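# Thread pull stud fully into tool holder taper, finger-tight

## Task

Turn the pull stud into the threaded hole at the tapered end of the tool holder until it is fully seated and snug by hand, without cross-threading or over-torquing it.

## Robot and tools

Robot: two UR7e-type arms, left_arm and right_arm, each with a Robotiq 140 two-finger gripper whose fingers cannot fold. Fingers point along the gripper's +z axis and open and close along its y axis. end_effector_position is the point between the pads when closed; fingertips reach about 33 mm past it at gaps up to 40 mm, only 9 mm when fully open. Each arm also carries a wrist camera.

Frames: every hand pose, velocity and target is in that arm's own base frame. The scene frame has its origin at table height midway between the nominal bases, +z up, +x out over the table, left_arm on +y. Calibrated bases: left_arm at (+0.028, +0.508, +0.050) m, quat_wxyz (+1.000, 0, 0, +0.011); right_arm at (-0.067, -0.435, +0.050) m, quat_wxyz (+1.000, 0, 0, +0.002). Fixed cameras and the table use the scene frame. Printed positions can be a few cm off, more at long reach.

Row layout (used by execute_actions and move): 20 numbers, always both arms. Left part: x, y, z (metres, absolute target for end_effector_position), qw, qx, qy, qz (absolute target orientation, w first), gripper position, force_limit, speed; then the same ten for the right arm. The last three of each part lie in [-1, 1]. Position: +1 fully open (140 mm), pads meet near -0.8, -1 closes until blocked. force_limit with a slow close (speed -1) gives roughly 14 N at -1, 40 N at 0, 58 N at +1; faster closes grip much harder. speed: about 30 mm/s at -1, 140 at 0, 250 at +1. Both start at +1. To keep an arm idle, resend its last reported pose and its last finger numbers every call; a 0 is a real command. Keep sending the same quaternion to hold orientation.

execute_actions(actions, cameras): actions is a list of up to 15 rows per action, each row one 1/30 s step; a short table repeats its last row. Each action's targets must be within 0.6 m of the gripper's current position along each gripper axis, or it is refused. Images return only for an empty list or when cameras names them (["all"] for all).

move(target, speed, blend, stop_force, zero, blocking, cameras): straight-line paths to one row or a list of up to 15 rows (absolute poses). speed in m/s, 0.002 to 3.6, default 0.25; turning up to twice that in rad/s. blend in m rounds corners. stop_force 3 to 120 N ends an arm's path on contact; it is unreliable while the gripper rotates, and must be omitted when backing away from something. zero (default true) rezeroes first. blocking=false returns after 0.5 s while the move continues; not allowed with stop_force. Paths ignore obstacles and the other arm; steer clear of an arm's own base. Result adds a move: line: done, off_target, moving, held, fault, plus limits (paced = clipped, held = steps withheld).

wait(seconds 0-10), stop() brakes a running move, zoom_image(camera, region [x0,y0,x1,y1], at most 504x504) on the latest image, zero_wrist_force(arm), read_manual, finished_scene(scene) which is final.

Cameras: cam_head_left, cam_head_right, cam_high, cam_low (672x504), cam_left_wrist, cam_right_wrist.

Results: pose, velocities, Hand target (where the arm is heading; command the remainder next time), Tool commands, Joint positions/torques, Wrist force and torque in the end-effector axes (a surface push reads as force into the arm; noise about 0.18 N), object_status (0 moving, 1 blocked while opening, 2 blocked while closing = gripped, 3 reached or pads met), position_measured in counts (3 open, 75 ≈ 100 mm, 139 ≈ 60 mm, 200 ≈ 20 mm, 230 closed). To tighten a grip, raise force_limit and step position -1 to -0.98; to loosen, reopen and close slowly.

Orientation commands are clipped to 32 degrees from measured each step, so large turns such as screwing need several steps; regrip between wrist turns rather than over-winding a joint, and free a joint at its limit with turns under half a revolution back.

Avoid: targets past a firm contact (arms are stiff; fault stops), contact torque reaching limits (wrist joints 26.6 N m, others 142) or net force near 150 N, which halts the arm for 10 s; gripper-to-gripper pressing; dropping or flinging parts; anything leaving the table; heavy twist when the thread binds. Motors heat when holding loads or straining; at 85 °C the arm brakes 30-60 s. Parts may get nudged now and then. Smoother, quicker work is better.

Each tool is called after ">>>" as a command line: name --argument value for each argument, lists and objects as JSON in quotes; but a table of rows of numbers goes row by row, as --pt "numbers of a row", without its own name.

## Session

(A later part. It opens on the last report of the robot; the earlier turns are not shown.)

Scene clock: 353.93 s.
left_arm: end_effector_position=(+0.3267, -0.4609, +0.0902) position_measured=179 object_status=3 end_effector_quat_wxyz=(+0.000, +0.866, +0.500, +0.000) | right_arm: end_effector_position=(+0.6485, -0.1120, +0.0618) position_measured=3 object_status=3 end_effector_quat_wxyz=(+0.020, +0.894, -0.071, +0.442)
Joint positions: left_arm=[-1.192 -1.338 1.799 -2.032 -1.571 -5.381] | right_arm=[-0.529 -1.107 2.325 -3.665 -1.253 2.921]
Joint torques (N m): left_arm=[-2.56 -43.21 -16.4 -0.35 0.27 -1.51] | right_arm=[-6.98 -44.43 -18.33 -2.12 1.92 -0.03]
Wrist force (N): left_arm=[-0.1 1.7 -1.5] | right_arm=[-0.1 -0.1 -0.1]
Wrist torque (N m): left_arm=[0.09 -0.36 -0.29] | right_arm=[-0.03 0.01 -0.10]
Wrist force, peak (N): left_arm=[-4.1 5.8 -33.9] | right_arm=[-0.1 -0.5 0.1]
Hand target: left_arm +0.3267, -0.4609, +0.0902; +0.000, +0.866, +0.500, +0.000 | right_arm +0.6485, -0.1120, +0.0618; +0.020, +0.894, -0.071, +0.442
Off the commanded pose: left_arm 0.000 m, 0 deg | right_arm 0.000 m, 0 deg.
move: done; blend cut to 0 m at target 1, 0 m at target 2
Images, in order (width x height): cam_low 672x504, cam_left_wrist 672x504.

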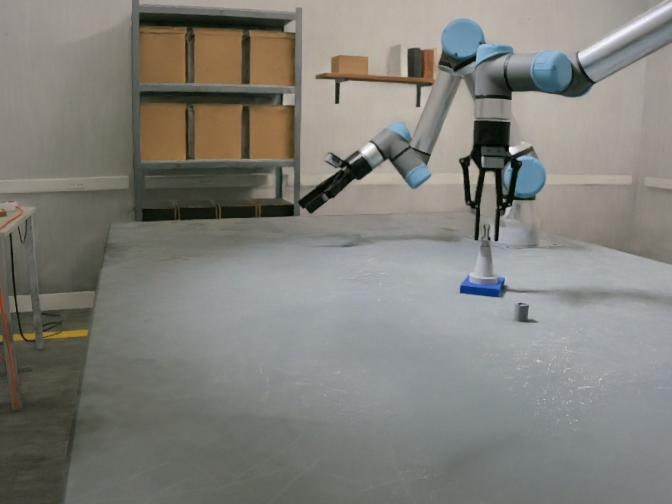

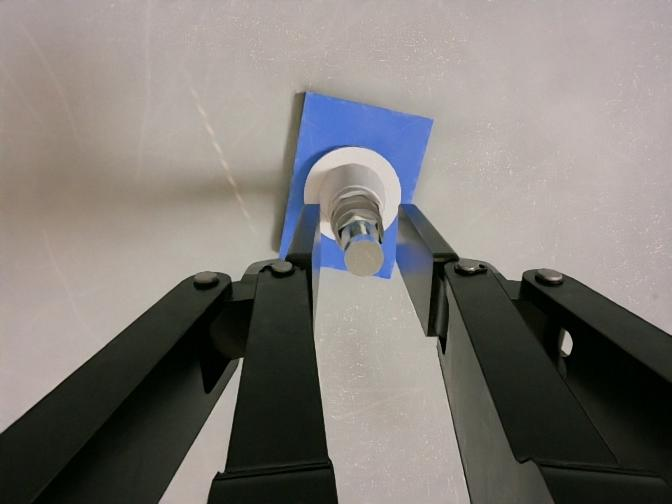

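>>> move --target '[0.3267,-0.4609,0.0902,0,0.866,0.5,0,-1,0.5,-1,0.6485,-0.112,0.0618,0.02,0.894,-0.071,0.442,1,1,1]'

>>> wait --seconds 0.5

>>> move --target '[0.3267,-0.4609,0.0895,0,0.866,-0.5,0,-1,0.5,-1,0.6485,-0.112,0.0618,0.02,0.894,-0.071,0.442,1,1,1]' --speed 0.4

>>> move --target '[0.3267,-0.4609,0.0888,0,0,-1,0,-1,0.5,-1,0.6485,-0.112,0.0618,0.02,0.894,-0.071,0.442,1,1,1]' --speed 0.4

Scene clock: 364.43 s.
left_arm: end_effector_position=(+0.3267, -0.4609, +0.0902) position_measured=203 object_status=0 end_effector_quat_wxyz=(+0.000, +0.866, +0.500, +0.000) | right_arm: end_effector_position=(+0.6485, -0.1120, +0.0618) position_measured=3 object_status=3 end_effector_quat_wxyz=(+0.020, +0.894, -0.071, +0.442)
Joint positions: left_arm=[-1.192 -1.338 1.799 -2.032 -1.571 -5.381] | right_arm=[-0.529 -1.107 2.325 -3.665 -1.253 2.921]
Joint torques (N m): left_arm=[8.56 -38.14 -24.74 -0.73 -2 -1.41] | right_arm=[-6.8 -44.32 -18.29 -2.15 1.94 -0.01]
Wrist force (N): left_arm=[0.2 5.1 -6.4] | right_arm=[0.1 -0.3 -0.1]
Wrist torque (N m): left_arm=[0.06 -0.34 -0.27] | right_arm=[-0.08 -0.01 -0.10]
Wrist force, peak (N): left_arm=[0.3 5.0 -6.6] | right_arm=[0.1 -0.4 0.1]
Hand target: left_arm +0.3267, -0.4609, +0.0902; +0.000, +0.866, +0.500, +0.000 | right_arm +0.6485, -0.1120, +0.0618; +0.020, +0.894, -0.071, +0.442
Off the commanded pose: left_arm 0.000 m, 0 deg | right_arm 0.000 m, 0 deg.
move: done

Scene clock: 364.93 s.
left_arm: end_effector_position=(+0.3267, -0.4609, +0.0902) position_measured=203 object_status=2 end_effector_quat_wxyz=(+0.000, +0.866, +0.500, +0.000) | right_arm: end_effector_position=(+0.6485, -0.1120, +0.0618) position_measured=3 object_status=3 end_effector_quat_wxyz=(+0.020, +0.894, -0.071, +0.442)
Joint positions: left_arm=[-1.192 -1.338 1.799 -2.032 -1.571 -5.381] | right_arm=[-0.529 -1.107 2.325 -3.665 -1.253 2.921]
Joint torques (N m): left_arm=[8.01 -37.12 -26.59 -0.85 -1.91 -1.22] | right_arm=[-6.91 -44 -17.52 -2.12 1.93 -0.13]
Wrist force (N): left_arm=[0.3 5.1 -6.5] | right_arm=[0.0 -0.3 -0.2]
Wrist torque (N m): left_arm=[0.05 -0.37 -0.27] | right_arm=[-0.06 0.00 -0.09]
Wrist force, peak (N): left_arm=[-0.2 5.1 -6.6] | right_arm=[0.1 -0.4 0.1]
Hand target: left_arm +0.3267, -0.4609, +0.0902; +0.000, +0.866, +0.500, +0.000 | right_arm +0.6485, -0.1120, +0.0618; +0.020, +0.894, -0.071, +0.442
Tool commands: left_gripper/position=-1.0 left_gripper/force_limit=+0.5 left_gripper/speed=-1.0 right_gripper/position=+1.0 right_gripper/force_limit=+1.0 right_gripper/speed=+1.0
Off the commanded pose: left_arm 0.000 m, 0 deg | right_arm 0.000 m, 0 deg.
wait: 0.50 s; at rest by 0.17 s

Scene clock: 368.10 s.
left_arm: end_effector_position=(+0.3267, -0.4609, +0.0895) position_measured=203 object_status=2 end_effector_quat_wxyz=(+0.000, +0.866, -0.500, +0.000) | right_arm: end_effector_position=(+0.6485, -0.1120, +0.0618) position_measured=3 object_status=3 end_effector_quat_wxyz=(+0.020, +0.894, -0.071, +0.442)
Joint positions: left_arm=[-1.192 -1.337 1.8 -2.034 -1.571 -3.287] | right_arm=[-0.529 -1.107 2.325 -3.665 -1.253 2.921]
Joint torques (N m): left_arm=[8.63 -22.68 -26.63 -0.87 -1.63 1.59] | right_arm=[-6.79 -44.73 -17.48 -2.15 1.98 0.01]
Wrist force (N): left_arm=[6.2 1.1 -4.2] | right_arm=[-0.1 -0.1 0.1]
Wrist torque (N m): left_arm=[0.14 -0.29 -0.05] | right_arm=[-0.02 0.02 -0.10]
Wrist force, peak (N): left_arm=[8.3 0.8 -5.8] | right_arm=[-0.1 -0.5 0.0]
Hand target: left_arm +0.3267, -0.4609, +0.0895; +0.000, +0.866, -0.500, +0.000 | right_arm +0.6485, -0.1120, +0.0618; +0.020, +0.894, -0.071, +0.442
Off the commanded pose: left_arm 0.000 m, 0 deg | right_arm 0.000 m, 0 deg.
move: done

Scene clock: 371.27 s.
left_arm: end_effector_position=(+0.3267, -0.4609, +0.0888) position_measured=203 object_status=2 end_effector_quat_wxyz=(+0.000, +0.000, +1.000, +0.000) | right_arm: end_effector_position=(+0.6485, -0.1120, +0.0618) position_measured=3 object_status=3 end_effector_quat_wxyz=(+0.020, +0.894, -0.071, +0.442)
Joint positions: left_arm=[-1.192 -1.336 1.801 -2.036 -1.571 -1.193] | right_arm=[-0.529 -1.107 2.325 -3.665 -1.253 2.921]
Joint torques (N m): left_arm=[11.39 -25.27 -29.66 -2.12 0.1 1.77] | right_arm=[-6.47 -44.4 -17.82 -2.11 1.93 -0.07]
Wrist force (N): left_arm=[0.0 -4.0 1.3] | right_arm=[0.1 -0.3 -0.1]
Wrist torque (N m): left_arm=[0.33 -0.31 -0.06] | right_arm=[-0.06 -0.01 -0.10]
Wrist force, peak (N): left_arm=[7.4 1.9 -3.9] | right_arm=[-0.1 -0.5 0.0]
Hand target: left_arm +0.3267, -0.4609, +0.0888; +0.000, +0.000, +1.000, +0.000 | right_arm +0.6485, -0.1120, +0.0618; +0.020, +0.894, -0.071, +0.442
Off the commanded pose: left_arm 0.000 m, 0 deg | right_arm 0.000 m, 0 deg.
move: done

>>> move --pt "0.3267 -0.4609 0.08805 0 0.866 0.5 0 -1 0.5 -1 0.6485 -0.112 0.0618 0.02 0.894 -0.071 0.442 1 1 1" --pt "0.3267 -0.4609 0.0873 0 0.866 -0.5 0 -1 0.5 -1 0.6485 -0.112 0.0618 0.02 0.894 -0.071 0.442 1 1 1" --pt "0.3267 -0.4609 0.08655 0 0 1 0 -1 0.5 -1 0.6485 -0.112 0.0618 0.02 0.894 -0.071 0.442 1 1 1" --speed 0.6

>>> move --pt "0.3267 -0.4609 0.08655 0 0 1 0 -0.4 0.5 -0.5 0.6485 -0.112 0.0618 0.02 0.894 -0.071 0.442 1 1 1" --pt "0.3267 -0.4609 0.08655 0 0.866 -0.5 0 -0.4 0.5 -0.5 0.6485 -0.112 0.0618 0.02 0.894 -0.071 0.442 1 1 1" --pt "0.3267 -0.4609 0.08655 0 0.866 0.5 0 -0.4 0.5 -0.5 0.6485 -0.112 0.0618 0.02 0.894 -0.071 0.442 1 1 1" --pt "0.3267 -0.4609 0.08655 0 0 1 0 -0.4 0.5 -0.5 0.6485 -0.112 0.0618 0.02 0.894 -0.071 0.442 1 1 1" --pt "0.3267 -0.4609 0.08655 0 0.866 -0.5 0 -0.4 0.5 -0.5 0.6485 -0.112 0.0618 0.02 0.894 -0.071 0.442 1 1 1" --pt "0.3267 -0.4609 0.08655 0 0.866 0.5 0 -0.4 0.5 -0.5 0.6485 -0.112 0.0618 0.02 0.894 -0.071 0.442 1 1 1" --speed 0.9 --blend 0.02 --cameras '["cam_low"]'

>>> zoom_image --camera "cam_low" --region '[460, 210, 520, 270]'

Scene clock: 391.03 s.
left_arm: end_effector_position=(+0.3267, -0.4609, +0.0865) position_measured=203 object_status=2 end_effector_quat_wxyz=(+0.000, +0.000, +1.000, +0.000) | right_arm: end_effector_position=(+0.6485, -0.1120, +0.0618) position_measured=3 object_status=3 end_effector_quat_wxyz=(+0.020, +0.894, -0.071, +0.442)
Joint positions: left_arm=[-1.192 -1.334 1.805 -2.042 -1.571 5.091] | right_arm=[-0.529 -1.107 2.325 -3.665 -1.253 2.921]
Joint torques (N m): left_arm=[5.01 -27.6 -29.51 1.24 0.6 1.79] | right_arm=[-6.97 -44.46 -18.36 -2.11 2.12 0.07]
Wrist force (N): left_arm=[0.7 -4.5 3.4] | right_arm=[-0.1 -0.4 0.0]
Wrist torque (N m): left_arm=[0.47 -0.38 -0.06] | right_arm=[-0.08 0.02 -0.09]
Wrist force, peak (N): left_arm=[8.4 -4.5 6.9] | right_arm=[0.0 -0.5 -0.3]
Hand target: left_arm +0.3267, -0.4609, +0.0865; +0.000, +0.000, +1.000, +0.000 | right_arm +0.6485, -0.1120, +0.0618; +0.020, +0.894, -0.071, +0.442
Off the commanded pose: left_arm 0.000 m, 0 deg | right_arm 0.000 m, 0 deg.
move: done

Scene clock: 398.10 s.
left_arm: end_effector_position=(+0.3267, -0.4609, +0.0865) position_measured=179 object_status=3 end_effector_quat_wxyz=(+0.000, +0.866, +0.500, +0.000) | right_arm: end_effector_position=(+0.6485, -0.1120, +0.0618) position_measured=3 object_status=3 end_effector_quat_wxyz=(+0.020, +0.894, -0.071, +0.442)
Joint positions: left_arm=[-1.192 -1.334 1.805 -2.042 -1.571 -5.381] | right_arm=[-0.529 -1.107 2.325 -3.665 -1.253 2.921]
Joint torques (N m): left_arm=[-2.89 -43.31 -15.65 -0.46 0.41 -1.51] | right_arm=[-6.58 -44.9 -17.51 -2.21 2.09 0.02]
Wrist force (N): left_arm=[-0.4 2.7 -1.7] | right_arm=[0.0 -0.3 0.1]
Wrist torque (N m): left_arm=[0.30 -0.29 -0.28] | right_arm=[-0.06 -0.01 -0.10]
Wrist force, peak (N): left_arm=[0.7 -4.4 3.9] | right_arm=[-0.3 -0.4 -0.2]
Hand target: left_arm +0.3267, -0.4609, +0.0866; +0.000, +0.866, +0.500, +0.000 | right_arm +0.6485, -0.1120, +0.0618; +0.020, +0.894, -0.071, +0.442
Off the commanded pose: left_arm 0.000 m, 0 deg | right_arm 0.000 m, 0 deg.
move: done; blend cut to 0 m at target 1
Images, in order (width x height): cam_low 672x504.

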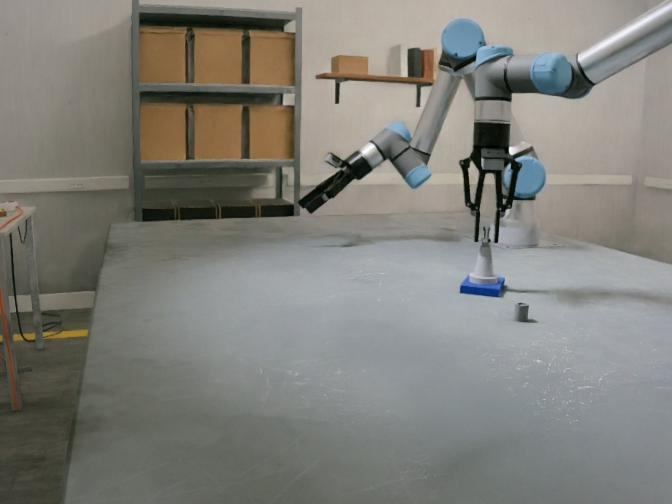

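Scaled by 8.400 from the camera's 672x504 image, which has a finer 960x720 frame.

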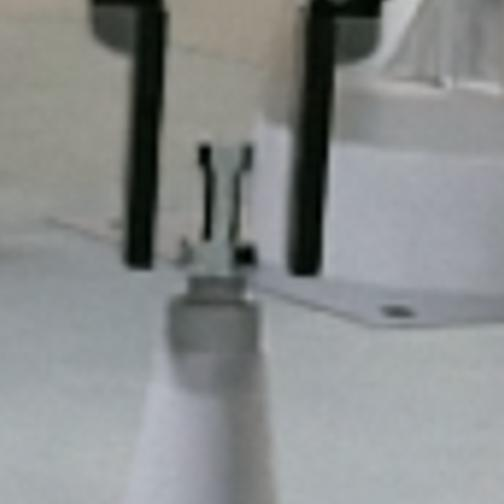

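>>> move --target '[0.3267,-0.4609,0.0866,0,0.866,0.5,0,-1,0.5,-1,0.6485,-0.112,0.0618,0.02,0.894,-0.071,0.442,1,1,1]'

>>> move --pt "0.3267 -0.4609 0.08585 0 0.866 -0.5 0 -1 0.5 -1 0.6485 -0.112 0.0618 0.02 0.894 -0.071 0.442 1 1 1" --pt "0.3267 -0.4609 0.0851 0 0 1 0 -1 0.5 -1 0.6485 -0.112 0.0618 0.02 0.894 -0.071 0.442 1 1 1" --pt "0.3267 -0.4609 0.08435 0 0.866 0.5 0 -1 0.5 -1 0.6485 -0.112 0.0618 0.02 0.894 -0.071 0.442 1 1 1" --speed 0.6

>>> move --target '[0.3267,-0.4609,0.0836,0,0.866,-0.5,0,-1,0.5,-1,0.6485,-0.112,0.0618,0.02,0.894,-0.071,0.442,1,1,1]' --speed 0.4 --cameras '["cam_low"]'

>>> zoom_image --camera "cam_low" --region '[460, 210, 520, 270]'

Scene clock: 409.50 s.
left_arm: end_effector_position=(+0.3267, -0.4609, +0.0866) position_measured=203 object_status=0 end_effector_quat_wxyz=(+0.000, +0.866, +0.500, +0.000) | right_arm: end_effector_position=(+0.6485, -0.1120, +0.0618) position_measured=3 object_status=3 end_effector_quat_wxyz=(+0.020, +0.894, -0.071, +0.442)
Joint positions: left_arm=[-1.192 -1.334 1.805 -2.042 -1.571 -5.381] | right_arm=[-0.529 -1.107 2.325 -3.665 -1.253 2.921]
Joint torques (N m): left_arm=[8.53 -40.8 -27.68 -0.08 -1.9 -1.36] | right_arm=[-7.03 -44.35 -17.89 -2.06 2.09 -0.17]
Wrist force (N): left_arm=[0.6 5.2 -5.6] | right_arm=[-0.1 -0.2 -0.3]
Wrist torque (N m): left_arm=[0.22 -0.36 -0.27] | right_arm=[-0.04 0.01 -0.10]
Wrist force, peak (N): left_arm=[0.4 5.2 -5.7] | right_arm=[-0.1 -0.5 -0.1]
Hand target: left_arm +0.3267, -0.4609, +0.0866; +0.000, +0.866, +0.500, +0.000 | right_arm +0.6485, -0.1120, +0.0618; +0.020, +0.894, -0.071, +0.442
Off the commanded pose: left_arm 0.000 m, 0 deg | right_arm 0.000 m, 0 deg.
move: done

Scene clock: 416.33 s.
left_arm: end_effector_position=(+0.3267, -0.4609, +0.0843) position_measured=203 object_status=2 end_effector_quat_wxyz=(+0.000, +0.866, +0.500, +0.000) | right_arm: end_effector_position=(+0.6485, -0.1120, +0.0618) position_measured=3 object_status=3 end_effector_quat_wxyz=(+0.020, +0.894, -0.071, +0.442)
Joint positions: left_arm=[-1.192 -1.331 1.808 -2.047 -1.571 0.902] | right_arm=[-0.529 -1.107 2.325 -3.665 -1.253 2.921]
Joint torques (N m): left_arm=[2.64 -25.58 -28.9 0.26 -0.47 1.78] | right_arm=[-7.38 -44.42 -17.44 -2.2 1.99 0]
Wrist force (N): left_arm=[0.3 4.4 -3.6] | right_arm=[0.1 -0.2 0.0]
Wrist torque (N m): left_arm=[0.26 -0.30 -0.06] | right_arm=[-0.05 -0.02 -0.09]
Wrist force, peak (N): left_arm=[10.0 3.0 -4.2] | right_arm=[0.1 -0.5 0.1]
Hand target: left_arm +0.3267, -0.4609, +0.0843; +0.000, +0.866, +0.500, +0.000 | right_arm +0.6485, -0.1120, +0.0618; +0.020, +0.894, -0.071, +0.442
Off the commanded pose: left_arm 0.000 m, 0 deg | right_arm 0.000 m, 0 deg.
move: done

Scene clock: 419.50 s.
left_arm: end_effector_position=(+0.3267, -0.4609, +0.0836) position_measured=203 object_status=2 end_effector_quat_wxyz=(+0.000, +0.866, -0.500, +0.000) | right_arm: end_effector_position=(+0.6485, -0.1120, +0.0618) position_measured=3 object_status=3 end_effector_quat_wxyz=(+0.020, +0.894, -0.071, +0.442)
Joint positions: left_arm=[-1.192 -1.331 1.809 -2.049 -1.571 2.996] | right_arm=[-0.529 -1.107 2.325 -3.665 -1.253 2.921]
Joint torques (N m): left_arm=[8.58 -24.86 -27.18 0.02 -1.42 1.68] | right_arm=[-6.81 -44.81 -17.77 -2.28 1.97 0.02]
Wrist force (N): left_arm=[9.6 2.6 1.4] | right_arm=[0.0 -0.2 -0.2]
Wrist torque (N m): left_arm=[0.37 -0.26 -0.04] | right_arm=[-0.05 0.00 -0.10]
Wrist force, peak (N): left_arm=[10.7 6.1 2.8] | right_arm=[0.3 -0.4 -0.1]
Hand target: left_arm +0.3267, -0.4609, +0.0836; +0.000, +0.866, -0.500, +0.000 | right_arm +0.6485, -0.1120, +0.0618; +0.020, +0.894, -0.071, +0.442
Off the commanded pose: left_arm 0.000 m, 0 deg | right_arm 0.000 m, 0 deg.
move: done
Images, in order (width x height): cam_low 672x504.

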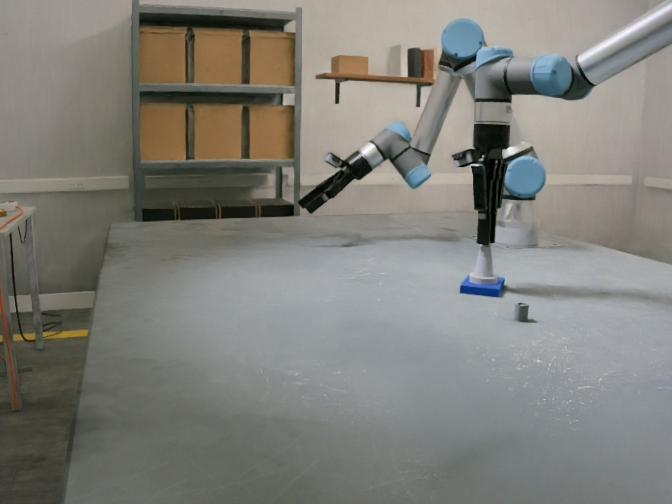

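Scaled by 8.400 from the camera's 672x504 image, which has a finer 960x720 frame.

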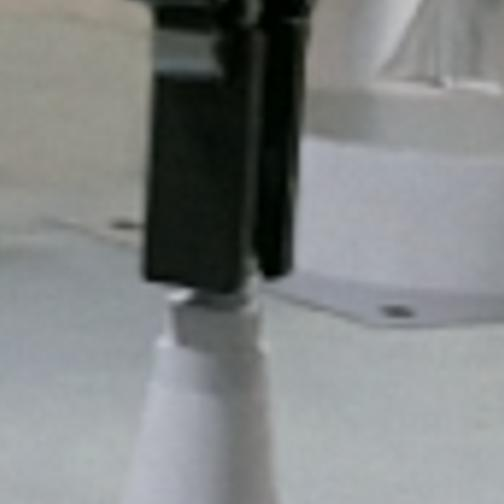

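>>> move --target '[0.3267,-0.4609,0.0829,0,0,1,0,-1,0.5,-1,0.6485,-0.112,0.0618,0.02,0.894,-0.071,0.442,1,1,1]' --speed 0.4

>>> move --pt "0.3267 -0.4609 0.083 0 0 1 0 -0.4 0.5 -0.5 0.6485 -0.112 0.0618 0.02 0.894 -0.071 0.442 1 1 1" --pt "0.3267 -0.4609 0.083 0 0.866 -0.5 0 -0.4 0.5 -0.5 0.6485 -0.112 0.0618 0.02 0.894 -0.071 0.442 1 1 1" --pt "0.3267 -0.4609 0.083 0 0.866 0.5 0 -0.4 0.5 -0.5 0.6485 -0.112 0.0618 0.02 0.894 -0.071 0.442 1 1 1" --pt "0.3267 -0.4609 0.083 0 0 1 0 -0.4 0.5 -0.5 0.6485 -0.112 0.0618 0.02 0.894 -0.071 0.442 1 1 1" --pt "0.3267 -0.4609 0.083 0 0.866 -0.5 0 -0.4 0.5 -0.5 0.6485 -0.112 0.0618 0.02 0.894 -0.071 0.442 1 1 1" --pt "0.3267 -0.4609 0.083 0 0.866 0.5 0 -0.4 0.5 -0.5 0.6485 -0.112 0.0618 0.02 0.894 -0.071 0.442 1 1 1" --speed 0.9 --blend 0.02 --cameras '["cam_low"]'

>>> zoom_image --camera "cam_low" --region '[460, 210, 520, 270]'

Scene clock: 433.97 s.
left_arm: end_effector_position=(+0.3267, -0.4609, +0.0829) position_measured=203 object_status=2 end_effector_quat_wxyz=(+0.000, +0.000, +1.000, +0.000) | right_arm: end_effector_position=(+0.6485, -0.1120, +0.0618) position_measured=3 object_status=3 end_effector_quat_wxyz=(+0.020, +0.894, -0.071, +0.442)
Joint positions: left_arm=[-1.192 -1.33 1.81 -2.051 -1.571 5.091] | right_arm=[-0.529 -1.107 2.325 -3.665 -1.253 2.921]
Joint torques (N m): left_arm=[11.14 -26.49 -29.19 -2.07 0.18 1.69] | right_arm=[-6.83 -44.68 -17.99 -2.17 1.97 0.07]
Wrist force (N): left_arm=[-0.3 -4.0 3.7] | right_arm=[0.0 -0.3 -0.1]
Wrist torque (N m): left_arm=[0.57 -0.23 -0.05] | right_arm=[-0.05 0.00 -0.10]
Wrist force, peak (N): left_arm=[11.1 -3.9 7.0] | right_arm=[0.2 -0.5 -0.1]
Hand target: left_arm +0.3267, -0.4609, +0.0829; +0.000, +0.000, +1.000, +0.000 | right_arm +0.6485, -0.1120, +0.0618; +0.020, +0.894, -0.071, +0.442
Off the commanded pose: left_arm 0.000 m, 0 deg | right_arm 0.000 m, 0 deg.
move: done

Scene clock: 441.23 s.
left_arm: end_effector_position=(+0.3267, -0.4609, +0.0830) position_measured=179 object_status=3 end_effector_quat_wxyz=(+0.000, +0.866, +0.500, +0.000) | right_arm: end_effector_position=(+0.6485, -0.1120, +0.0618) position_measured=3 object_status=3 end_effector_quat_wxyz=(+0.020, +0.894, -0.071, +0.442)
Joint positions: left_arm=[-1.192 -1.33 1.81 -2.051 -1.571 -5.381] | right_arm=[-0.529 -1.107 2.325 -3.665 -1.253 2.921]
Joint torques (N m): left_arm=[-2.41 -43.94 -16.29 -0.3 0.39 -1.58] | right_arm=[-7.02 -45.28 -18.28 -2.13 1.97 -0.1]
Wrist force (N): left_arm=[-1.0 2.8 -1.6] | right_arm=[0.2 -0.4 -0.1]
Wrist torque (N m): left_arm=[0.32 -0.17 -0.27] | right_arm=[-0.07 -0.03 -0.10]
Wrist force, peak (N): left_arm=[-0.3 -3.8 4.2] | right_arm=[0.0 -0.5 -0.1]
Hand target: left_arm +0.3267, -0.4609, +0.0830; +0.000, +0.866, +0.500, +0.000 | right_arm +0.6485, -0.1120, +0.0618; +0.020, +0.894, -0.071, +0.442
Off the commanded pose: left_arm 0.000 m, 0 deg | right_arm 0.000 m, 0 deg.
move: done; blend cut to 0 m at target 1
Images, in order (width x height): cam_low 672x504.

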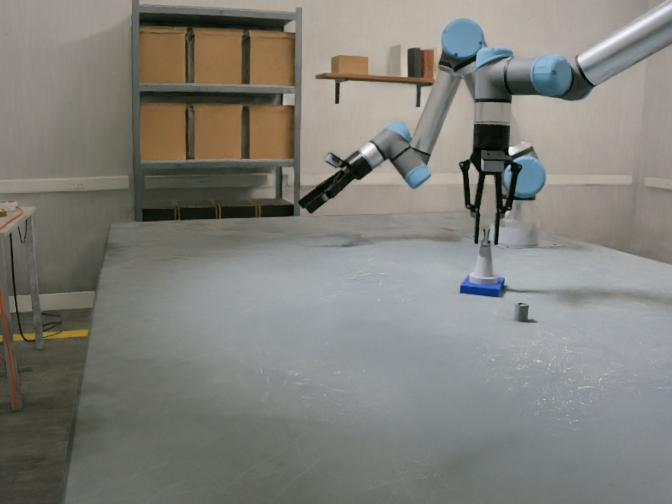

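Scaled by 8.400 from the camera's 672x504 image, which has a finer 960x720 frame.

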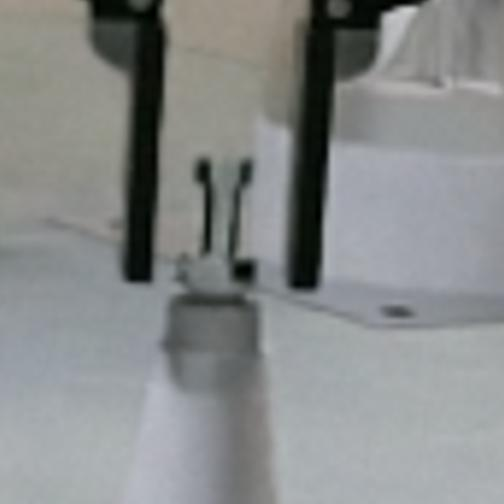

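>>> move --target '[0.3267,-0.4609,0.0838,0,0.866,0.5,0,-0.4,0.5,-0.5,0.6485,-0.112,0.0618,0.02,0.894,-0.071,0.442,1,1,1]' --speed 0.05

>>> move --target '[0.3267,-0.4609,0.0838,0,0.866,0.5,0,-1,0.5,-1,0.6485,-0.112,0.0618,0.02,0.894,-0.071,0.442,1,1,1]'

>>> move --target '[0.3267,-0.4609,0.0831,0,0.866,-0.5,0,-1,0.5,-1,0.6485,-0.112,0.0618,0.02,0.894,-0.071,0.442,1,1,1]' --speed 0.3

>>> move --target '[0.3267,-0.4609,0.0828,0,0.5,-0.866,0,-1,0.5,-1,0.6485,-0.112,0.0618,0.02,0.894,-0.071,0.442,1,1,1]' --speed 0.2 --cameras '["cam_low","cam_high"]'

>>> zoom_image --camera "cam_low" --region '[460, 210, 520, 270]'

Scene clock: 453.17 s.
left_arm: end_effector_position=(+0.3267, -0.4609, +0.0838) position_measured=179 object_status=3 end_effector_quat_wxyz=(+0.000, +0.866, +0.500, +0.000) | right_arm: end_effector_position=(+0.6485, -0.1120, +0.0618) position_measured=3 object_status=3 end_effector_quat_wxyz=(+0.020, +0.894, -0.071, +0.442)
Joint positions: left_arm=[-1.192 -1.331 1.809 -2.049 -1.571 -5.381] | right_arm=[-0.529 -1.107 2.325 -3.665 -1.253 2.921]
Joint torques (N m): left_arm=[7.86 -42.78 -29.89 -0.59 -2.1 -1.62] | right_arm=[-6.91 -45.01 -17.87 -2.15 1.93 -0.02]
Wrist force (N): left_arm=[-1.1 2.9 -1.8] | right_arm=[0.1 -0.3 -0.1]
Wrist torque (N m): left_arm=[0.34 -0.14 -0.26] | right_arm=[-0.06 -0.01 -0.10]
Wrist force, peak (N): left_arm=[-1.0 3.4 -1.9] | right_arm=[0.1 -0.5 0.3]
Hand target: left_arm +0.3267, -0.4609, +0.0838; +0.000, +0.866, +0.500, +0.000 | right_arm +0.6485, -0.1120, +0.0618; +0.020, +0.894, -0.071, +0.442
Off the commanded pose: left_arm 0.000 m, 0 deg | right_arm 0.000 m, 0 deg.
move: done

Scene clock: 454.33 s.
left_arm: end_effector_position=(+0.3267, -0.4610, +0.0840) position_measured=207 object_status=0 end_effector_quat_wxyz=(+0.000, +0.866, +0.500, +0.000) | right_arm: end_effector_position=(+0.6485, -0.1120, +0.0618) position_measured=3 object_status=3 end_effector_quat_wxyz=(+0.020, +0.894, -0.071, +0.442)
Joint positions: left_arm=[-1.192 -1.331 1.809 -2.049 -1.571 -5.381] | right_arm=[-0.529 -1.107 2.325 -3.665 -1.253 2.921]
Joint torques (N m): left_arm=[4.39 -4.72 -3.63 -3.18 -1.03 -1.2] | right_arm=[-7.22 -44.53 -18.59 -2.23 2 0.01]
Wrist force (N): left_arm=[6.7 -6.3 -43.3] | right_arm=[0.1 -0.1 -0.1]
Wrist torque (N m): left_arm=[0.45 -0.21 -0.30] | right_arm=[-0.01 -0.02 -0.09]
Wrist force, peak (N): left_arm=[6.8 -5.8 -43.5] | right_arm=[0.0 -0.5 -0.2]
Hand target: left_arm +0.3267, -0.4609, +0.0838; +0.000, +0.866, +0.500, +0.000 | right_arm +0.6485, -0.1120, +0.0618; +0.020, +0.894, -0.071, +0.442
Off the commanded pose: left_arm 0.000 m, 0 deg | right_arm 0.000 m, 0 deg.
move: done

Scene clock: 458.33 s.
left_arm: end_effector_position=(+0.3267, -0.4609, +0.0831) position_measured=207 object_status=2 end_effector_quat_wxyz=(+0.000, +0.866, -0.500, +0.000) | right_arm: end_effector_position=(+0.6485, -0.1120, +0.0618) position_measured=3 object_status=3 end_effector_quat_wxyz=(+0.020, +0.894, -0.071, +0.442)
Joint positions: left_arm=[-1.192 -1.33 1.81 -2.051 -1.571 -3.287] | right_arm=[-0.529 -1.107 2.325 -3.665 -1.253 2.921]
Joint torques (N m): left_arm=[8.47 -1.22 -12.67 -1.78 -1.72 1.65] | right_arm=[-6.82 -45.1 -17.83 -2.15 2 -0.08]
Wrist force (N): left_arm=[-6.0 2.2 -47.2] | right_arm=[0.0 -0.2 0.0]
Wrist torque (N m): left_arm=[0.28 -0.24 -0.07] | right_arm=[-0.05 0.01 -0.10]
Wrist force, peak (N): left_arm=[4.5 -8.1 -51.9] | right_arm=[-0.2 -0.3 0.3]
Hand target: left_arm +0.3267, -0.4609, +0.0831; +0.000, +0.866, -0.500, +0.000 | right_arm +0.6485, -0.1120, +0.0618; +0.020, +0.894, -0.071, +0.442
Off the commanded pose: left_arm 0.000 m, 0 deg | right_arm 0.000 m, 0 deg.
move: done

Scene clock: 461.40 s.
left_arm: end_effector_position=(+0.3267, -0.4609, +0.0828) position_measured=207 object_status=2 end_effector_quat_wxyz=(+0.000, -0.500, +0.866, +0.000) | right_arm: end_effector_position=(+0.6485, -0.1120, +0.0618) position_measured=3 object_status=3 end_effector_quat_wxyz=(+0.020, +0.894, -0.071, +0.442)
Joint positions: left_arm=[-1.192 -1.33 1.81 -2.051 -1.571 -2.24] | right_arm=[-0.529 -1.107 2.325 -3.665 -1.253 2.921]
Joint torques (N m): left_arm=[9.21 -4.43 -9.94 -2.79 -1.56 0.47] | right_arm=[-7.29 -45.57 -18.2 -2.21 2.14 0.02]
Wrist force (N): left_arm=[-2.3 7.3 -41.1] | right_arm=[0.0 -0.1 0.0]
Wrist torque (N m): left_arm=[0.29 -0.22 -0.10] | right_arm=[-0.01 0.00 -0.10]
Wrist force, peak (N): left_arm=[-6.5 2.1 -47.1] | right_arm=[-0.1 -0.4 -0.2]
Hand target: left_arm +0.3267, -0.4609, +0.0828; +0.000, -0.500, +0.866, +0.000 | right_arm +0.6485, -0.1120, +0.0618; +0.020, +0.894, -0.071, +0.442
Off the commanded pose: left_arm 0.000 m, 0 deg | right_arm 0.000 m, 0 deg.
move: done
Images, in order (width x height): cam_high 672x504, cam_low 672x504.

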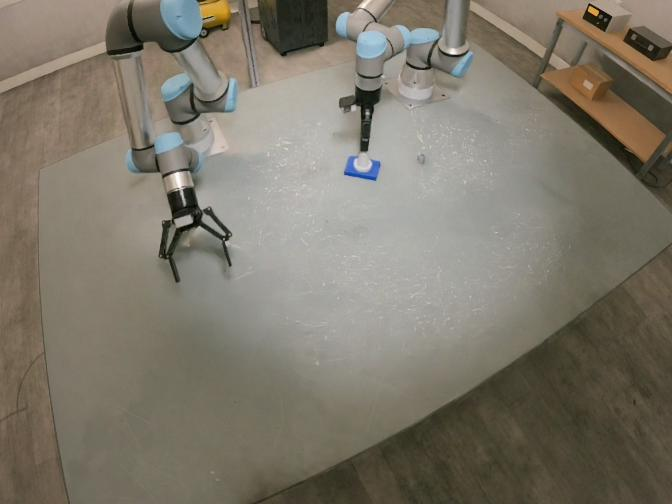

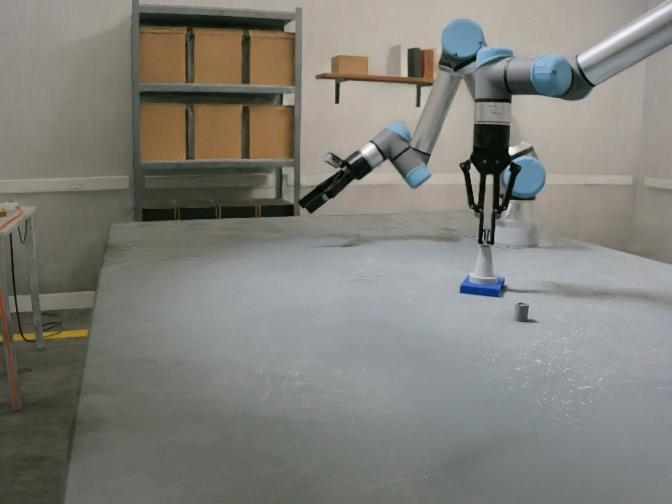

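Scaled by 8.400 from the camera's 672x504 image, which has a finer 960x720 frame.

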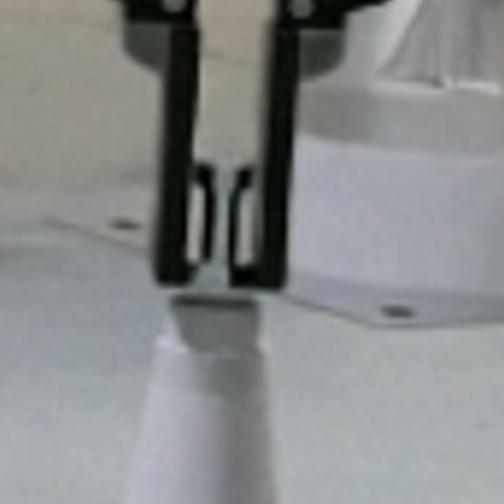

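>>> move --target '[0.3267,-0.4609,0.0828,0,0,1,0,-1,0.5,-1,0.6485,-0.112,0.0618,0.02,0.894,-0.071,0.442,1,1,1]' --speed 0.2

>>> move --target '[0.3267,-0.4609,0.0826,0,0.5,0.866,0,-1,0.5,-1,0.6485,-0.112,0.0618,0.02,0.894,-0.071,0.442,1,1,1]' --speed 0.2 --cameras '["cam_low"]'

>>> zoom_image --camera "cam_low" --region '[460, 210, 520, 270]'

Scene clock: 472.10 s.
left_arm: end_effector_position=(+0.3267, -0.4609, +0.0828) position_measured=207 object_status=2 end_effector_quat_wxyz=(+0.000, +0.000, +1.000, +0.000) | right_arm: end_effector_position=(+0.6485, -0.1120, +0.0618) position_measured=3 object_status=3 end_effector_quat_wxyz=(+0.020, +0.894, -0.071, +0.442)
Joint positions: left_arm=[-1.192 -1.33 1.81 -2.051 -1.571 -1.193] | right_arm=[-0.529 -1.107 2.325 -3.665 -1.253 2.921]
Joint torques (N m): left_arm=[10.12 -27.74 -19.55 -1.56 -1.57 0.31] | right_arm=[-7.07 -44.46 -17.6 -2.06 2.09 0.03]
Wrist force (N): left_arm=[-0.7 -1.3 -14.8] | right_arm=[0.3 -0.1 -0.1]
Wrist torque (N m): left_arm=[0.45 -0.27 -0.05] | right_arm=[-0.03 -0.06 -0.10]
Wrist force, peak (N): left_arm=[-1.9 7.8 -41.3] | right_arm=[0.0 -0.5 0.1]
Hand target: left_arm +0.3267, -0.4609, +0.0828; +0.000, +0.000, +1.000, +0.000 | right_arm +0.6485, -0.1120, +0.0618; +0.020, +0.894, -0.071, +0.442
Off the commanded pose: left_arm 0.000 m, 0 deg | right_arm 0.000 m, 0 deg.
move: done

Scene clock: 475.17 s.
left_arm: end_effector_position=(+0.3267, -0.4609, +0.0826) position_measured=207 object_status=2 end_effector_quat_wxyz=(+0.000, +0.500, +0.866, +0.000) | right_arm: end_effector_position=(+0.6485, -0.1120, +0.0618) position_measured=3 object_status=3 end_effector_quat_wxyz=(+0.020, +0.894, -0.071, +0.442)
Joint positions: left_arm=[-1.192 -1.329 1.81 -2.052 -1.571 -0.145] | right_arm=[-0.529 -1.107 2.325 -3.665 -1.253 2.921]
Joint torques (N m): left_arm=[9.81 -21.74 -21.18 -3.36 -2.1 0.42] | right_arm=[-6.63 -44.73 -17.82 -2.14 1.93 -0.06]
Wrist force (N): left_arm=[-4.4 2.0 -7.4] | right_arm=[0.1 -0.2 -0.1]
Wrist torque (N m): left_arm=[0.34 -0.30 -0.04] | right_arm=[-0.04 -0.02 -0.10]
Wrist force, peak (N): left_arm=[-0.3 -1.7 -15.1] | right_arm=[0.2 -0.4 -0.2]
Hand target: left_arm +0.3267, -0.4609, +0.0826; +0.000, +0.500, +0.866, +0.000 | right_arm +0.6485, -0.1120, +0.0618; +0.020, +0.894, -0.071, +0.442
Off the commanded pose: left_arm 0.000 m, 0 deg | right_arm 0.000 m, 0 deg.
move: done
Images, in order (width x height): cam_low 672x504.

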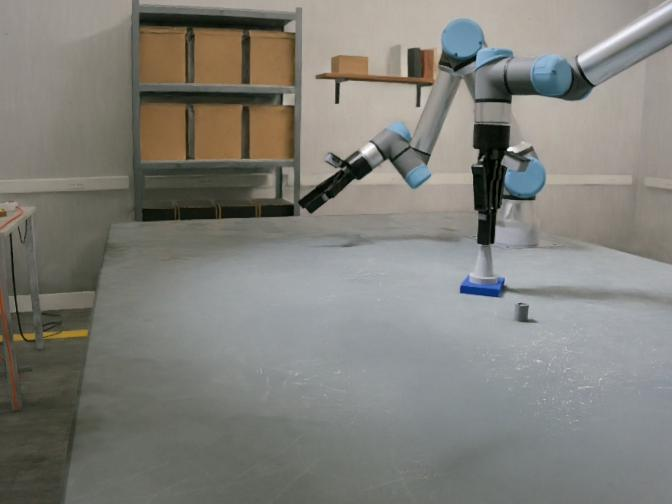

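Scaled by 8.400 from the camera's 672x504 image, which has a finer 960x720 frame.

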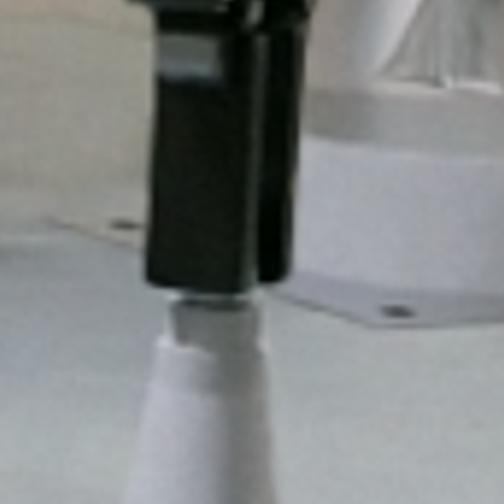

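>>> move --target '[0.3267,-0.4609,0.0823,0,0.866,0.5,0,-1,0.5,-1,0.6485,-0.112,0.0618,0.02,0.894,-0.071,0.442,1,1,1]' --speed 0.2

>>> move --target '[0.3267,-0.4609,0.0820,0,1,0,0,-1,0.5,-1,0.6485,-0.112,0.0618,0.02,0.894,-0.071,0.442,1,1,1]' --speed 0.15

>>> move --target '[0.3267,-0.4609,0.0818,0,0.94,-0.342,0,-1,0.5,-1,0.6485,-0.112,0.0618,0.02,0.894,-0.071,0.442,1,1,1]' --speed 0.15

Scene clock: 485.50 s.
left_arm: end_effector_position=(+0.3267, -0.4609, +0.0823) position_measured=207 object_status=2 end_effector_quat_wxyz=(+0.000, +0.866, +0.500, +0.000) | right_arm: end_effector_position=(+0.6485, -0.1120, +0.0618) position_measured=3 object_status=3 end_effector_quat_wxyz=(+0.020, +0.894, -0.071, +0.442)
Joint positions: left_arm=[-1.192 -1.329 1.811 -2.053 -1.571 0.902] | right_arm=[-0.529 -1.107 2.325 -3.665 -1.253 2.921]
Joint torques (N m): left_arm=[9.47 -23.34 -21.27 -3.62 -2.68 0.37] | right_arm=[-7.05 -45.66 -17.63 -2.21 1.99 0.01]
Wrist force (N): left_arm=[-1.9 7.0 -3.8] | right_arm=[0.1 0.0 0.1]
Wrist torque (N m): left_arm=[0.19 -0.31 -0.06] | right_arm=[-0.01 -0.02 -0.10]
Wrist force, peak (N): left_arm=[-4.4 2.1 -7.8] | right_arm=[0.0 -0.5 0.2]
Hand target: left_arm +0.3267, -0.4609, +0.0823; +0.000, +0.866, +0.500, +0.000 | right_arm +0.6485, -0.1120, +0.0618; +0.020, +0.894, -0.071, +0.442
Off the commanded pose: left_arm 0.000 m, 0 deg | right_arm 0.000 m, 0 deg.
move: done

Scene clock: 489.43 s.
left_arm: end_effector_position=(+0.3267, -0.4609, +0.0820) position_measured=207 object_status=2 end_effector_quat_wxyz=(+0.000, +1.000, +0.000, +0.000) | right_arm: end_effector_position=(+0.6485, -0.1120, +0.0618) position_measured=3 object_status=3 end_effector_quat_wxyz=(+0.020, +0.894, -0.071, +0.442)
Joint positions: left_arm=[-1.192 -1.329 1.811 -2.053 -1.571 1.949] | right_arm=[-0.529 -1.107 2.325 -3.665 -1.253 2.921]
Joint torques (N m): left_arm=[8.13 -26.46 -17.97 -2.93 -2.24 -0.25] | right_arm=[-6.99 -44.71 -17.79 -2.26 1.96 0]
Wrist force (N): left_arm=[3.5 10.5 2.6] | right_arm=[0.0 0.0 -0.1]
Wrist torque (N m): left_arm=[0.12 -0.32 -0.07] | right_arm=[0.00 0.00 -0.09]
Wrist force, peak (N): left_arm=[2.9 10.9 3.1] | right_arm=[0.0 -0.5 0.1]
Hand target: left_arm +0.3267, -0.4609, +0.0820; +0.000, +1.000, +0.000, +0.000 | right_arm +0.6485, -0.1120, +0.0618; +0.020, +0.894, -0.071, +0.442
Off the commanded pose: left_arm 0.000 m, 0 deg | right_arm 0.000 m, 0 deg.
move: done

Scene clock: 492.20 s.
left_arm: end_effector_position=(+0.3267, -0.4609, +0.0818) position_measured=207 object_status=2 end_effector_quat_wxyz=(+0.000, +0.940, -0.342, +0.000) | right_arm: end_effector_position=(+0.6485, -0.1120, +0.0618) position_measured=3 object_status=3 end_effector_quat_wxyz=(+0.020, +0.894, -0.071, +0.442)
Joint positions: left_arm=[-1.192 -1.329 1.812 -2.054 -1.571 2.647] | right_arm=[-0.529 -1.107 2.325 -3.665 -1.253 2.921]
Joint torques (N m): left_arm=[8.96 -26.61 -18.43 -2.77 -2.06 -0.34] | right_arm=[-6.8 -45.43 -18.17 -2.22 2.05 -0.04]
Wrist force (N): left_arm=[8.4 6.8 4.2] | right_arm=[0.0 -0.2 -0.1]
Wrist torque (N m): left_arm=[0.08 -0.24 -0.06] | right_arm=[-0.04 0.00 -0.10]
Wrist force, peak (N): left_arm=[8.7 7.9 4.8] | right_arm=[0.1 -0.5 0.0]
Hand target: left_arm +0.3267, -0.4609, +0.0818; +0.000, +0.940, -0.342, +0.000 | right_arm +0.6485, -0.1120, +0.0618; +0.020, +0.894, -0.071, +0.442
Off the commanded pose: left_arm 0.000 m, 0 deg | right_arm 0.000 m, 0 deg.
move: done

>>> move --target '[0.3267,-0.4609,0.0814,0,0.643,-0.766,0,-1,0.5,-1,0.6485,-0.112,0.0618,0.02,0.894,-0.071,0.442,1,1,1]' --speed 0.15

>>> move --target '[0.3267,-0.4609,0.0811,0,0.174,-0.985,0,-1,0.5,-1,0.6485,-0.112,0.0618,0.02,0.894,-0.071,0.442,1,1,1]' --speed 0.15 --cameras '["cam_low"]'

>>> zoom_image --camera "cam_low" --region '[460, 210, 520, 270]'

Scene clock: 501.67 s.
left_arm: end_effector_position=(+0.3267, -0.4609, +0.0814) position_measured=207 object_status=2 end_effector_quat_wxyz=(+0.000, -0.643, +0.766, +0.000) | right_arm: end_effector_position=(+0.6485, -0.1120, +0.0618) position_measured=3 object_status=3 end_effector_quat_wxyz=(+0.020, +0.894, -0.071, +0.442)
Joint positions: left_arm=[-1.192 -1.328 1.812 -2.055 -1.571 3.694] | right_arm=[-0.529 -1.107 2.325 -3.665 -1.253 2.921]
Joint torques (N m): left_arm=[8.05 -26.18 -17.71 -2.74 -2.21 -0.38] | right_arm=[-7.03 -44.57 -17.73 -2.14 2.02 -0.05]
Wrist force (N): left_arm=[7.8 -2.1 2.9] | right_arm=[0.2 -0.4 0.0]
Wrist torque (N m): left_arm=[0.48 -0.27 -0.07] | right_arm=[-0.09 -0.03 -0.10]
Wrist force, peak (N): left_arm=[9.7 7.1 6.1] | right_arm=[0.0 -0.5 0.0]
Hand target: left_arm +0.3267, -0.4609, +0.0814; +0.000, -0.643, +0.766, +0.000 | right_arm +0.6485, -0.1120, +0.0618; +0.020, +0.894, -0.071, +0.442
Off the commanded pose: left_arm 0.000 m, 0 deg | right_arm 0.000 m, 0 deg.
move: done

Scene clock: 505.60 s.
left_arm: end_effector_position=(+0.3267, -0.4609, +0.0811) position_measured=207 object_status=2 end_effector_quat_wxyz=(+0.000, -0.174, +0.985, +0.000) | right_arm: end_effector_position=(+0.6485, -0.1120, +0.0618) position_measured=3 object_status=3 end_effector_quat_wxyz=(+0.020, +0.894, -0.071, +0.442)
Joint positions: left_arm=[-1.192 -1.328 1.813 -2.056 -1.571 4.741] | right_arm=[-0.529 -1.107 2.325 -3.665 -1.253 2.921]
Joint torques (N m): left_arm=[10.05 -29.11 -20.72 -3.07 -1.86 -0.43] | right_arm=[-6.73 -44.97 -17.69 -2.17 1.95 -0.05]
Wrist force (N): left_arm=[0.3 -7.1 9.1] | right_arm=[0.2 -0.6 0.1]
Wrist torque (N m): left_arm=[0.67 -0.26 -0.06] | right_arm=[-0.12 -0.03 -0.10]
Wrist force, peak (N): left_arm=[0.8 -7.8 10.6] | right_arm=[0.2 -0.6 0.1]
Hand target: left_arm +0.3267, -0.4609, +0.0811; +0.000, -0.174, +0.985, +0.000 | right_arm +0.6485, -0.1120, +0.0618; +0.020, +0.894, -0.071, +0.442
Off the commanded pose: left_arm 0.000 m, 0 deg | right_arm 0.000 m, 0 deg.
move: done
Images, in order (width x height): cam_low 672x504.

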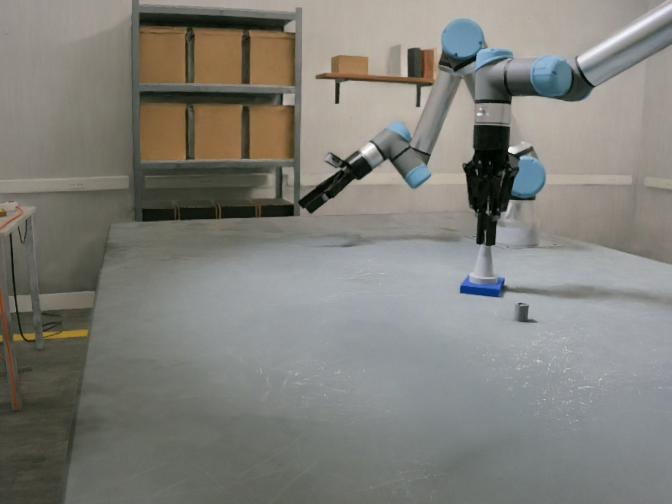

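Scaled by 8.400 from the camera's 672x504 image, which has a finer 960x720 frame.

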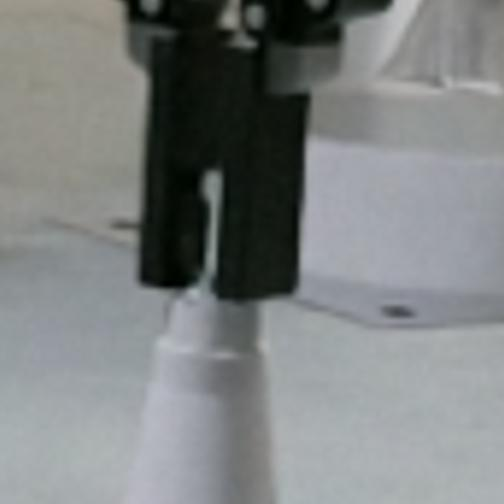

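>>> move --target '[0.3267,-0.4609,0.0807,0,-0.342,-0.94,0,-1,0.5,-1,0.6485,-0.112,0.0618,0.02,0.894,-0.071,0.442,1,1,1]' --speed 0.12

>>> move --pt "0.3267 -0.4609 0.0809 0 -0.342 -0.94 0 -0.4 0.5 -0.5 0.6485 -0.112 0.0618 0.02 0.894 -0.071 0.442 1 1 1" --pt "0.3267 -0.4609 0.0809 0 0.643 -0.766 0 -0.4 0.5 -0.5 0.6485 -0.112 0.0618 0.02 0.894 -0.071 0.442 1 1 1" --pt "0.3267 -0.4609 0.0809 0 0.985 0.174 0 -0.4 0.5 -0.5 0.6485 -0.112 0.0618 0.02 0.894 -0.071 0.442 1 1 1" --pt "0.3267 -0.4609 0.0809 0 0.342 0.94 0 -0.4 0.5 -0.5 0.6485 -0.112 0.0618 0.02 0.894 -0.071 0.442 1 1 1" --speed 0.9 --blend 0.02 --cameras '["cam_low","cam_left_wrist"]'

>>> zoom_image --camera "cam_low" --region '[460, 210, 520, 270]'

>>> zoom_image --camera "cam_left_wrist" --region '[300, 160, 420, 280]'

Scene clock: 519.57 s.
left_arm: end_effector_position=(+0.3267, -0.4609, +0.0807) position_measured=207 object_status=2 end_effector_quat_wxyz=(+0.000, +0.342, +0.940, +0.000) | right_arm: end_effector_position=(+0.6485, -0.1120, +0.0618) position_measured=3 object_status=3 end_effector_quat_wxyz=(+0.020, +0.894, -0.071, +0.442)
Joint positions: left_arm=[-1.192 -1.327 1.813 -2.057 -1.571 5.789] | right_arm=[-0.529 -1.107 2.325 -3.665 -1.253 2.921]
Joint torques (N m): left_arm=[7.28 -27.22 -18.67 -4.33 -1.37 -0.79] | right_arm=[-6.86 -43.96 -16.89 -2.11 2.05 -0.02]
Wrist force (N): left_arm=[-4.9 -0.9 4.4] | right_arm=[0.2 -0.2 0.0]
Wrist torque (N m): left_arm=[0.46 -0.25 -0.06] | right_arm=[-0.03 -0.04 -0.09]
Wrist force, peak (N): left_arm=[-0.1 -7.5 11.2] | right_arm=[0.2 -0.5 0.0]
Hand target: left_arm +0.3267, -0.4609, +0.0807; +0.000, +0.342, +0.940, +0.000 | right_arm +0.6485, -0.1120, +0.0618; +0.020, +0.894, -0.071, +0.442
Off the commanded pose: left_arm 0.000 m, 0 deg | right_arm 0.000 m, 0 deg.
move: done

Scene clock: 524.50 s.
left_arm: end_effector_position=(+0.3267, -0.4609, +0.0809) position_measured=179 object_status=3 end_effector_quat_wxyz=(+0.000, +0.342, +0.940, +0.000) | right_arm: end_effector_position=(+0.6485, -0.1120, +0.0618) position_measured=3 object_status=3 end_effector_quat_wxyz=(+0.020, +0.894, -0.071, +0.442)
Joint positions: left_arm=[-1.192 -1.327 1.813 -2.056 -1.571 -0.494] | right_arm=[-0.529 -1.107 2.325 -3.665 -1.253 2.921]
Joint torques (N m): left_arm=[-3.11 -44.2 -15.57 -0.2 0.31 -1.57] | right_arm=[-7.5 -45.16 -18.11 -2.15 1.99 -0.09]
Wrist force (N): left_arm=[-0.8 3.3 -1.0] | right_arm=[0.0 -0.3 -0.1]
Wrist torque (N m): left_arm=[0.40 -0.22 -0.27] | right_arm=[-0.07 0.00 -0.10]
Wrist force, peak (N): left_arm=[-5.0 -1.2 5.3] | right_arm=[0.0 -0.6 -0.1]
Hand target: left_arm +0.3267, -0.4609, +0.0809; +0.000, +0.342, +0.940, +0.000 | right_arm +0.6485, -0.1120, +0.0618; +0.020, +0.894, -0.071, +0.442
Off the commanded pose: left_arm 0.000 m, 0 deg | right_arm 0.000 m, 0 deg.
move: done; blend cut to 0 m at target 1
Images, in order (width x height): cam_low 672x504, cam_left_wrist 672x504.

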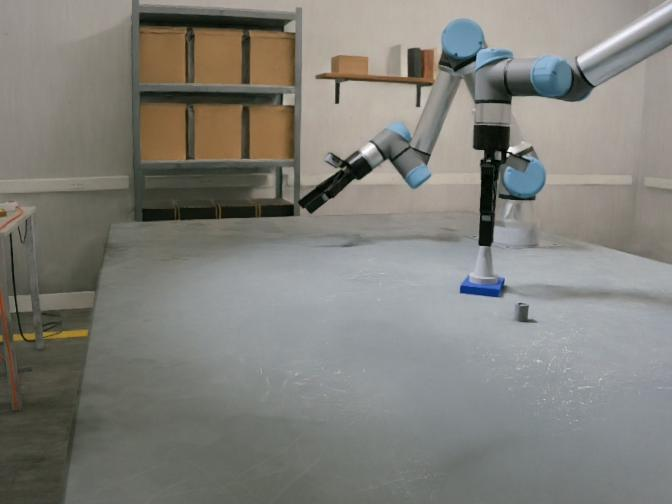

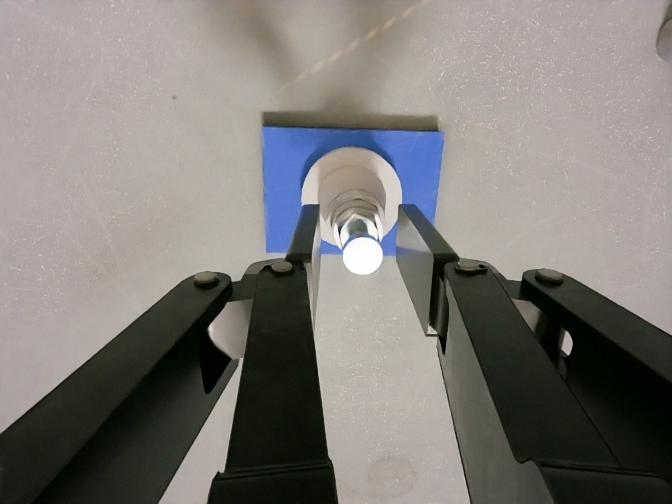

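Scaled by 8.400 from the camera's 672x504 image, which has a finer 960x720 frame.

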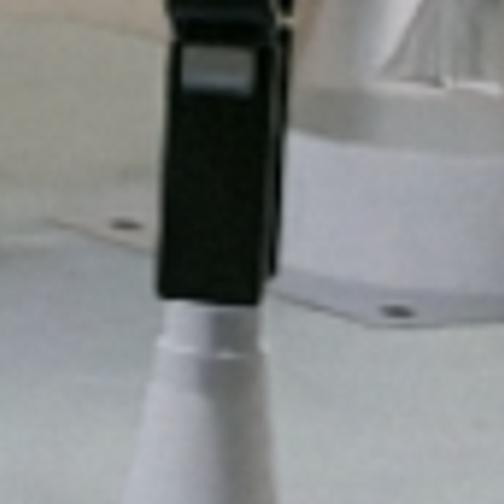

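Scaled by 4.200 from the camera's 672x504 image, which has a finer 960x720 frame.

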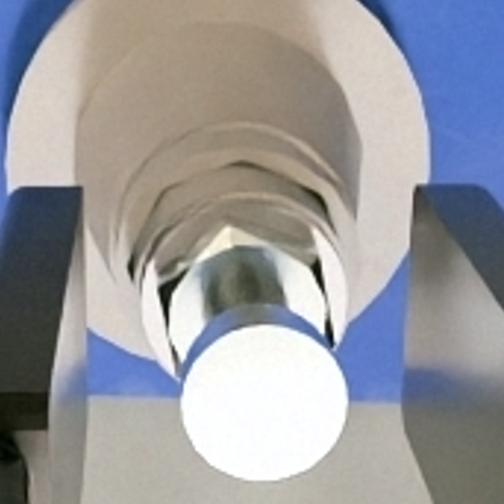

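>>> move --pt "0.3267 -0.4609 0.0819 0 0.342 0.94 0 -0.4 0.5 -0.5 0.6485 -0.112 0.0618 0.02 0.894 -0.071 0.442 1 1 1" --pt "0.3267 -0.4609 0.0819 0 0.342 0.94 0 -1 0.5 -1 0.6485 -0.112 0.0618 0.02 0.894 -0.071 0.442 1 1 1" --speed 0.05

>>> move --target '[0.3267,-0.4609,0.0816,0,0.766,0.643,0,-1,0.5,-1,0.6485,-0.112,0.0618,0.02,0.894,-0.071,0.442,1,1,1]' --speed 0.15

>>> move --target '[0.3267,-0.4609,0.0813,0,0.966,0.259,0,-1,0.5,-1,0.6485,-0.112,0.0618,0.02,0.894,-0.071,0.442,1,1,1]' --speed 0.1

Scene clock: 534.73 s.
left_arm: end_effector_position=(+0.3267, -0.4609, +0.0819) position_measured=208 object_status=0 end_effector_quat_wxyz=(+0.000, +0.342, +0.940, +0.000) | right_arm: end_effector_position=(+0.6485, -0.1120, +0.0618) position_measured=3 object_status=3 end_effector_quat_wxyz=(+0.020, +0.894, -0.071, +0.442)
Joint positions: left_arm=[-1.192 -1.329 1.811 -2.054 -1.571 -0.494] | right_arm=[-0.529 -1.107 2.325 -3.665 -1.253 2.921]
Joint torques (N m): left_arm=[8.15 -36.63 -24.62 -4.04 0.76 -1.1] | right_arm=[-7.25 -44.81 -16.87 -2.15 2.01 -0.02]
Wrist force (N): left_arm=[-0.3 0.0 -6.1] | right_arm=[-0.2 -0.1 0.0]
Wrist torque (N m): left_arm=[0.46 -0.18 -0.26] | right_arm=[-0.03 0.04 -0.10]
Wrist force, peak (N): left_arm=[-0.2 0.5 -6.6] | right_arm=[0.2 -0.4 -0.2]
Hand target: left_arm +0.3267, -0.4609, +0.0819; +0.000, +0.342, +0.940, +0.000 | right_arm +0.6485, -0.1120, +0.0618; +0.020, +0.894, -0.071, +0.442
Off the commanded pose: left_arm 0.000 m, 0 deg | right_arm 0.000 m, 0 deg.
move: done

Scene clock: 538.67 s.
left_arm: end_effector_position=(+0.3267, -0.4609, +0.0816) position_measured=208 object_status=2 end_effector_quat_wxyz=(+0.000, +0.766, +0.643, +0.000) | right_arm: end_effector_position=(+0.6485, -0.1120, +0.0618) position_measured=3 object_status=3 end_effector_quat_wxyz=(+0.020, +0.894, -0.071, +0.442)
Joint positions: left_arm=[-1.192 -1.328 1.812 -2.054 -1.571 0.552] | right_arm=[-0.529 -1.107 2.325 -3.665 -1.253 2.921]
Joint torques (N m): left_arm=[7.59 -23.12 -20.18 -4.1 -3 0.1] | right_arm=[-6.8 -45.52 -18.21 -2.11 1.99 -0.11]
Wrist force (N): left_arm=[0.6 5.7 -5.3] | right_arm=[-0.1 -0.2 -0.1]
Wrist torque (N m): left_arm=[0.34 -0.18 -0.54] | right_arm=[-0.04 0.02 -0.09]
Wrist force, peak (N): left_arm=[1.8 2.5 -10.7] | right_arm=[-0.2 -0.5 -0.2]
Hand target: left_arm +0.3267, -0.4609, +0.0816; +0.000, +0.766, +0.643, +0.000 | right_arm +0.6485, -0.1120, +0.0618; +0.020, +0.894, -0.071, +0.442
Off the commanded pose: left_arm 0.000 m, 0 deg | right_arm 0.000 m, 0 deg.
move: done

Scene clock: 543.40 s.
left_arm: end_effector_position=(+0.3267, -0.4609, +0.0813) position_measured=208 object_status=2 end_effector_quat_wxyz=(+0.000, +0.966, +0.259, +0.000) | right_arm: end_effector_position=(+0.6485, -0.1120, +0.0618) position_measured=3 object_status=3 end_effector_quat_wxyz=(+0.020, +0.894, -0.071, +0.442)
Joint positions: left_arm=[-1.192 -1.328 1.812 -2.055 -1.571 1.425] | right_arm=[-0.529 -1.107 2.325 -3.665 -1.253 2.921]
Joint torques (N m): left_arm=[5.71 -22.54 -13.51 -2.86 -3.89 -1.11] | right_arm=[-6.58 -44.67 -17.82 -2.3 1.85 -0.02]
Wrist force (N): left_arm=[4.1 10.0 -4.4] | right_arm=[0.0 -0.2 0.0]
Wrist torque (N m): left_arm=[0.22 -0.20 -0.71] | right_arm=[-0.04 0.00 -0.09]
Wrist force, peak (N): left_arm=[5.3 9.7 -4.6] | right_arm=[0.2 -0.4 -0.1]
Hand target: left_arm +0.3267, -0.4609, +0.0813; +0.000, +0.966, +0.259, +0.000 | right_arm +0.6485, -0.1120, +0.0618; +0.020, +0.894, -0.071, +0.442
Off the commanded pose: left_arm 0.000 m, 0 deg | right_arm 0.000 m, 0 deg.
move: done


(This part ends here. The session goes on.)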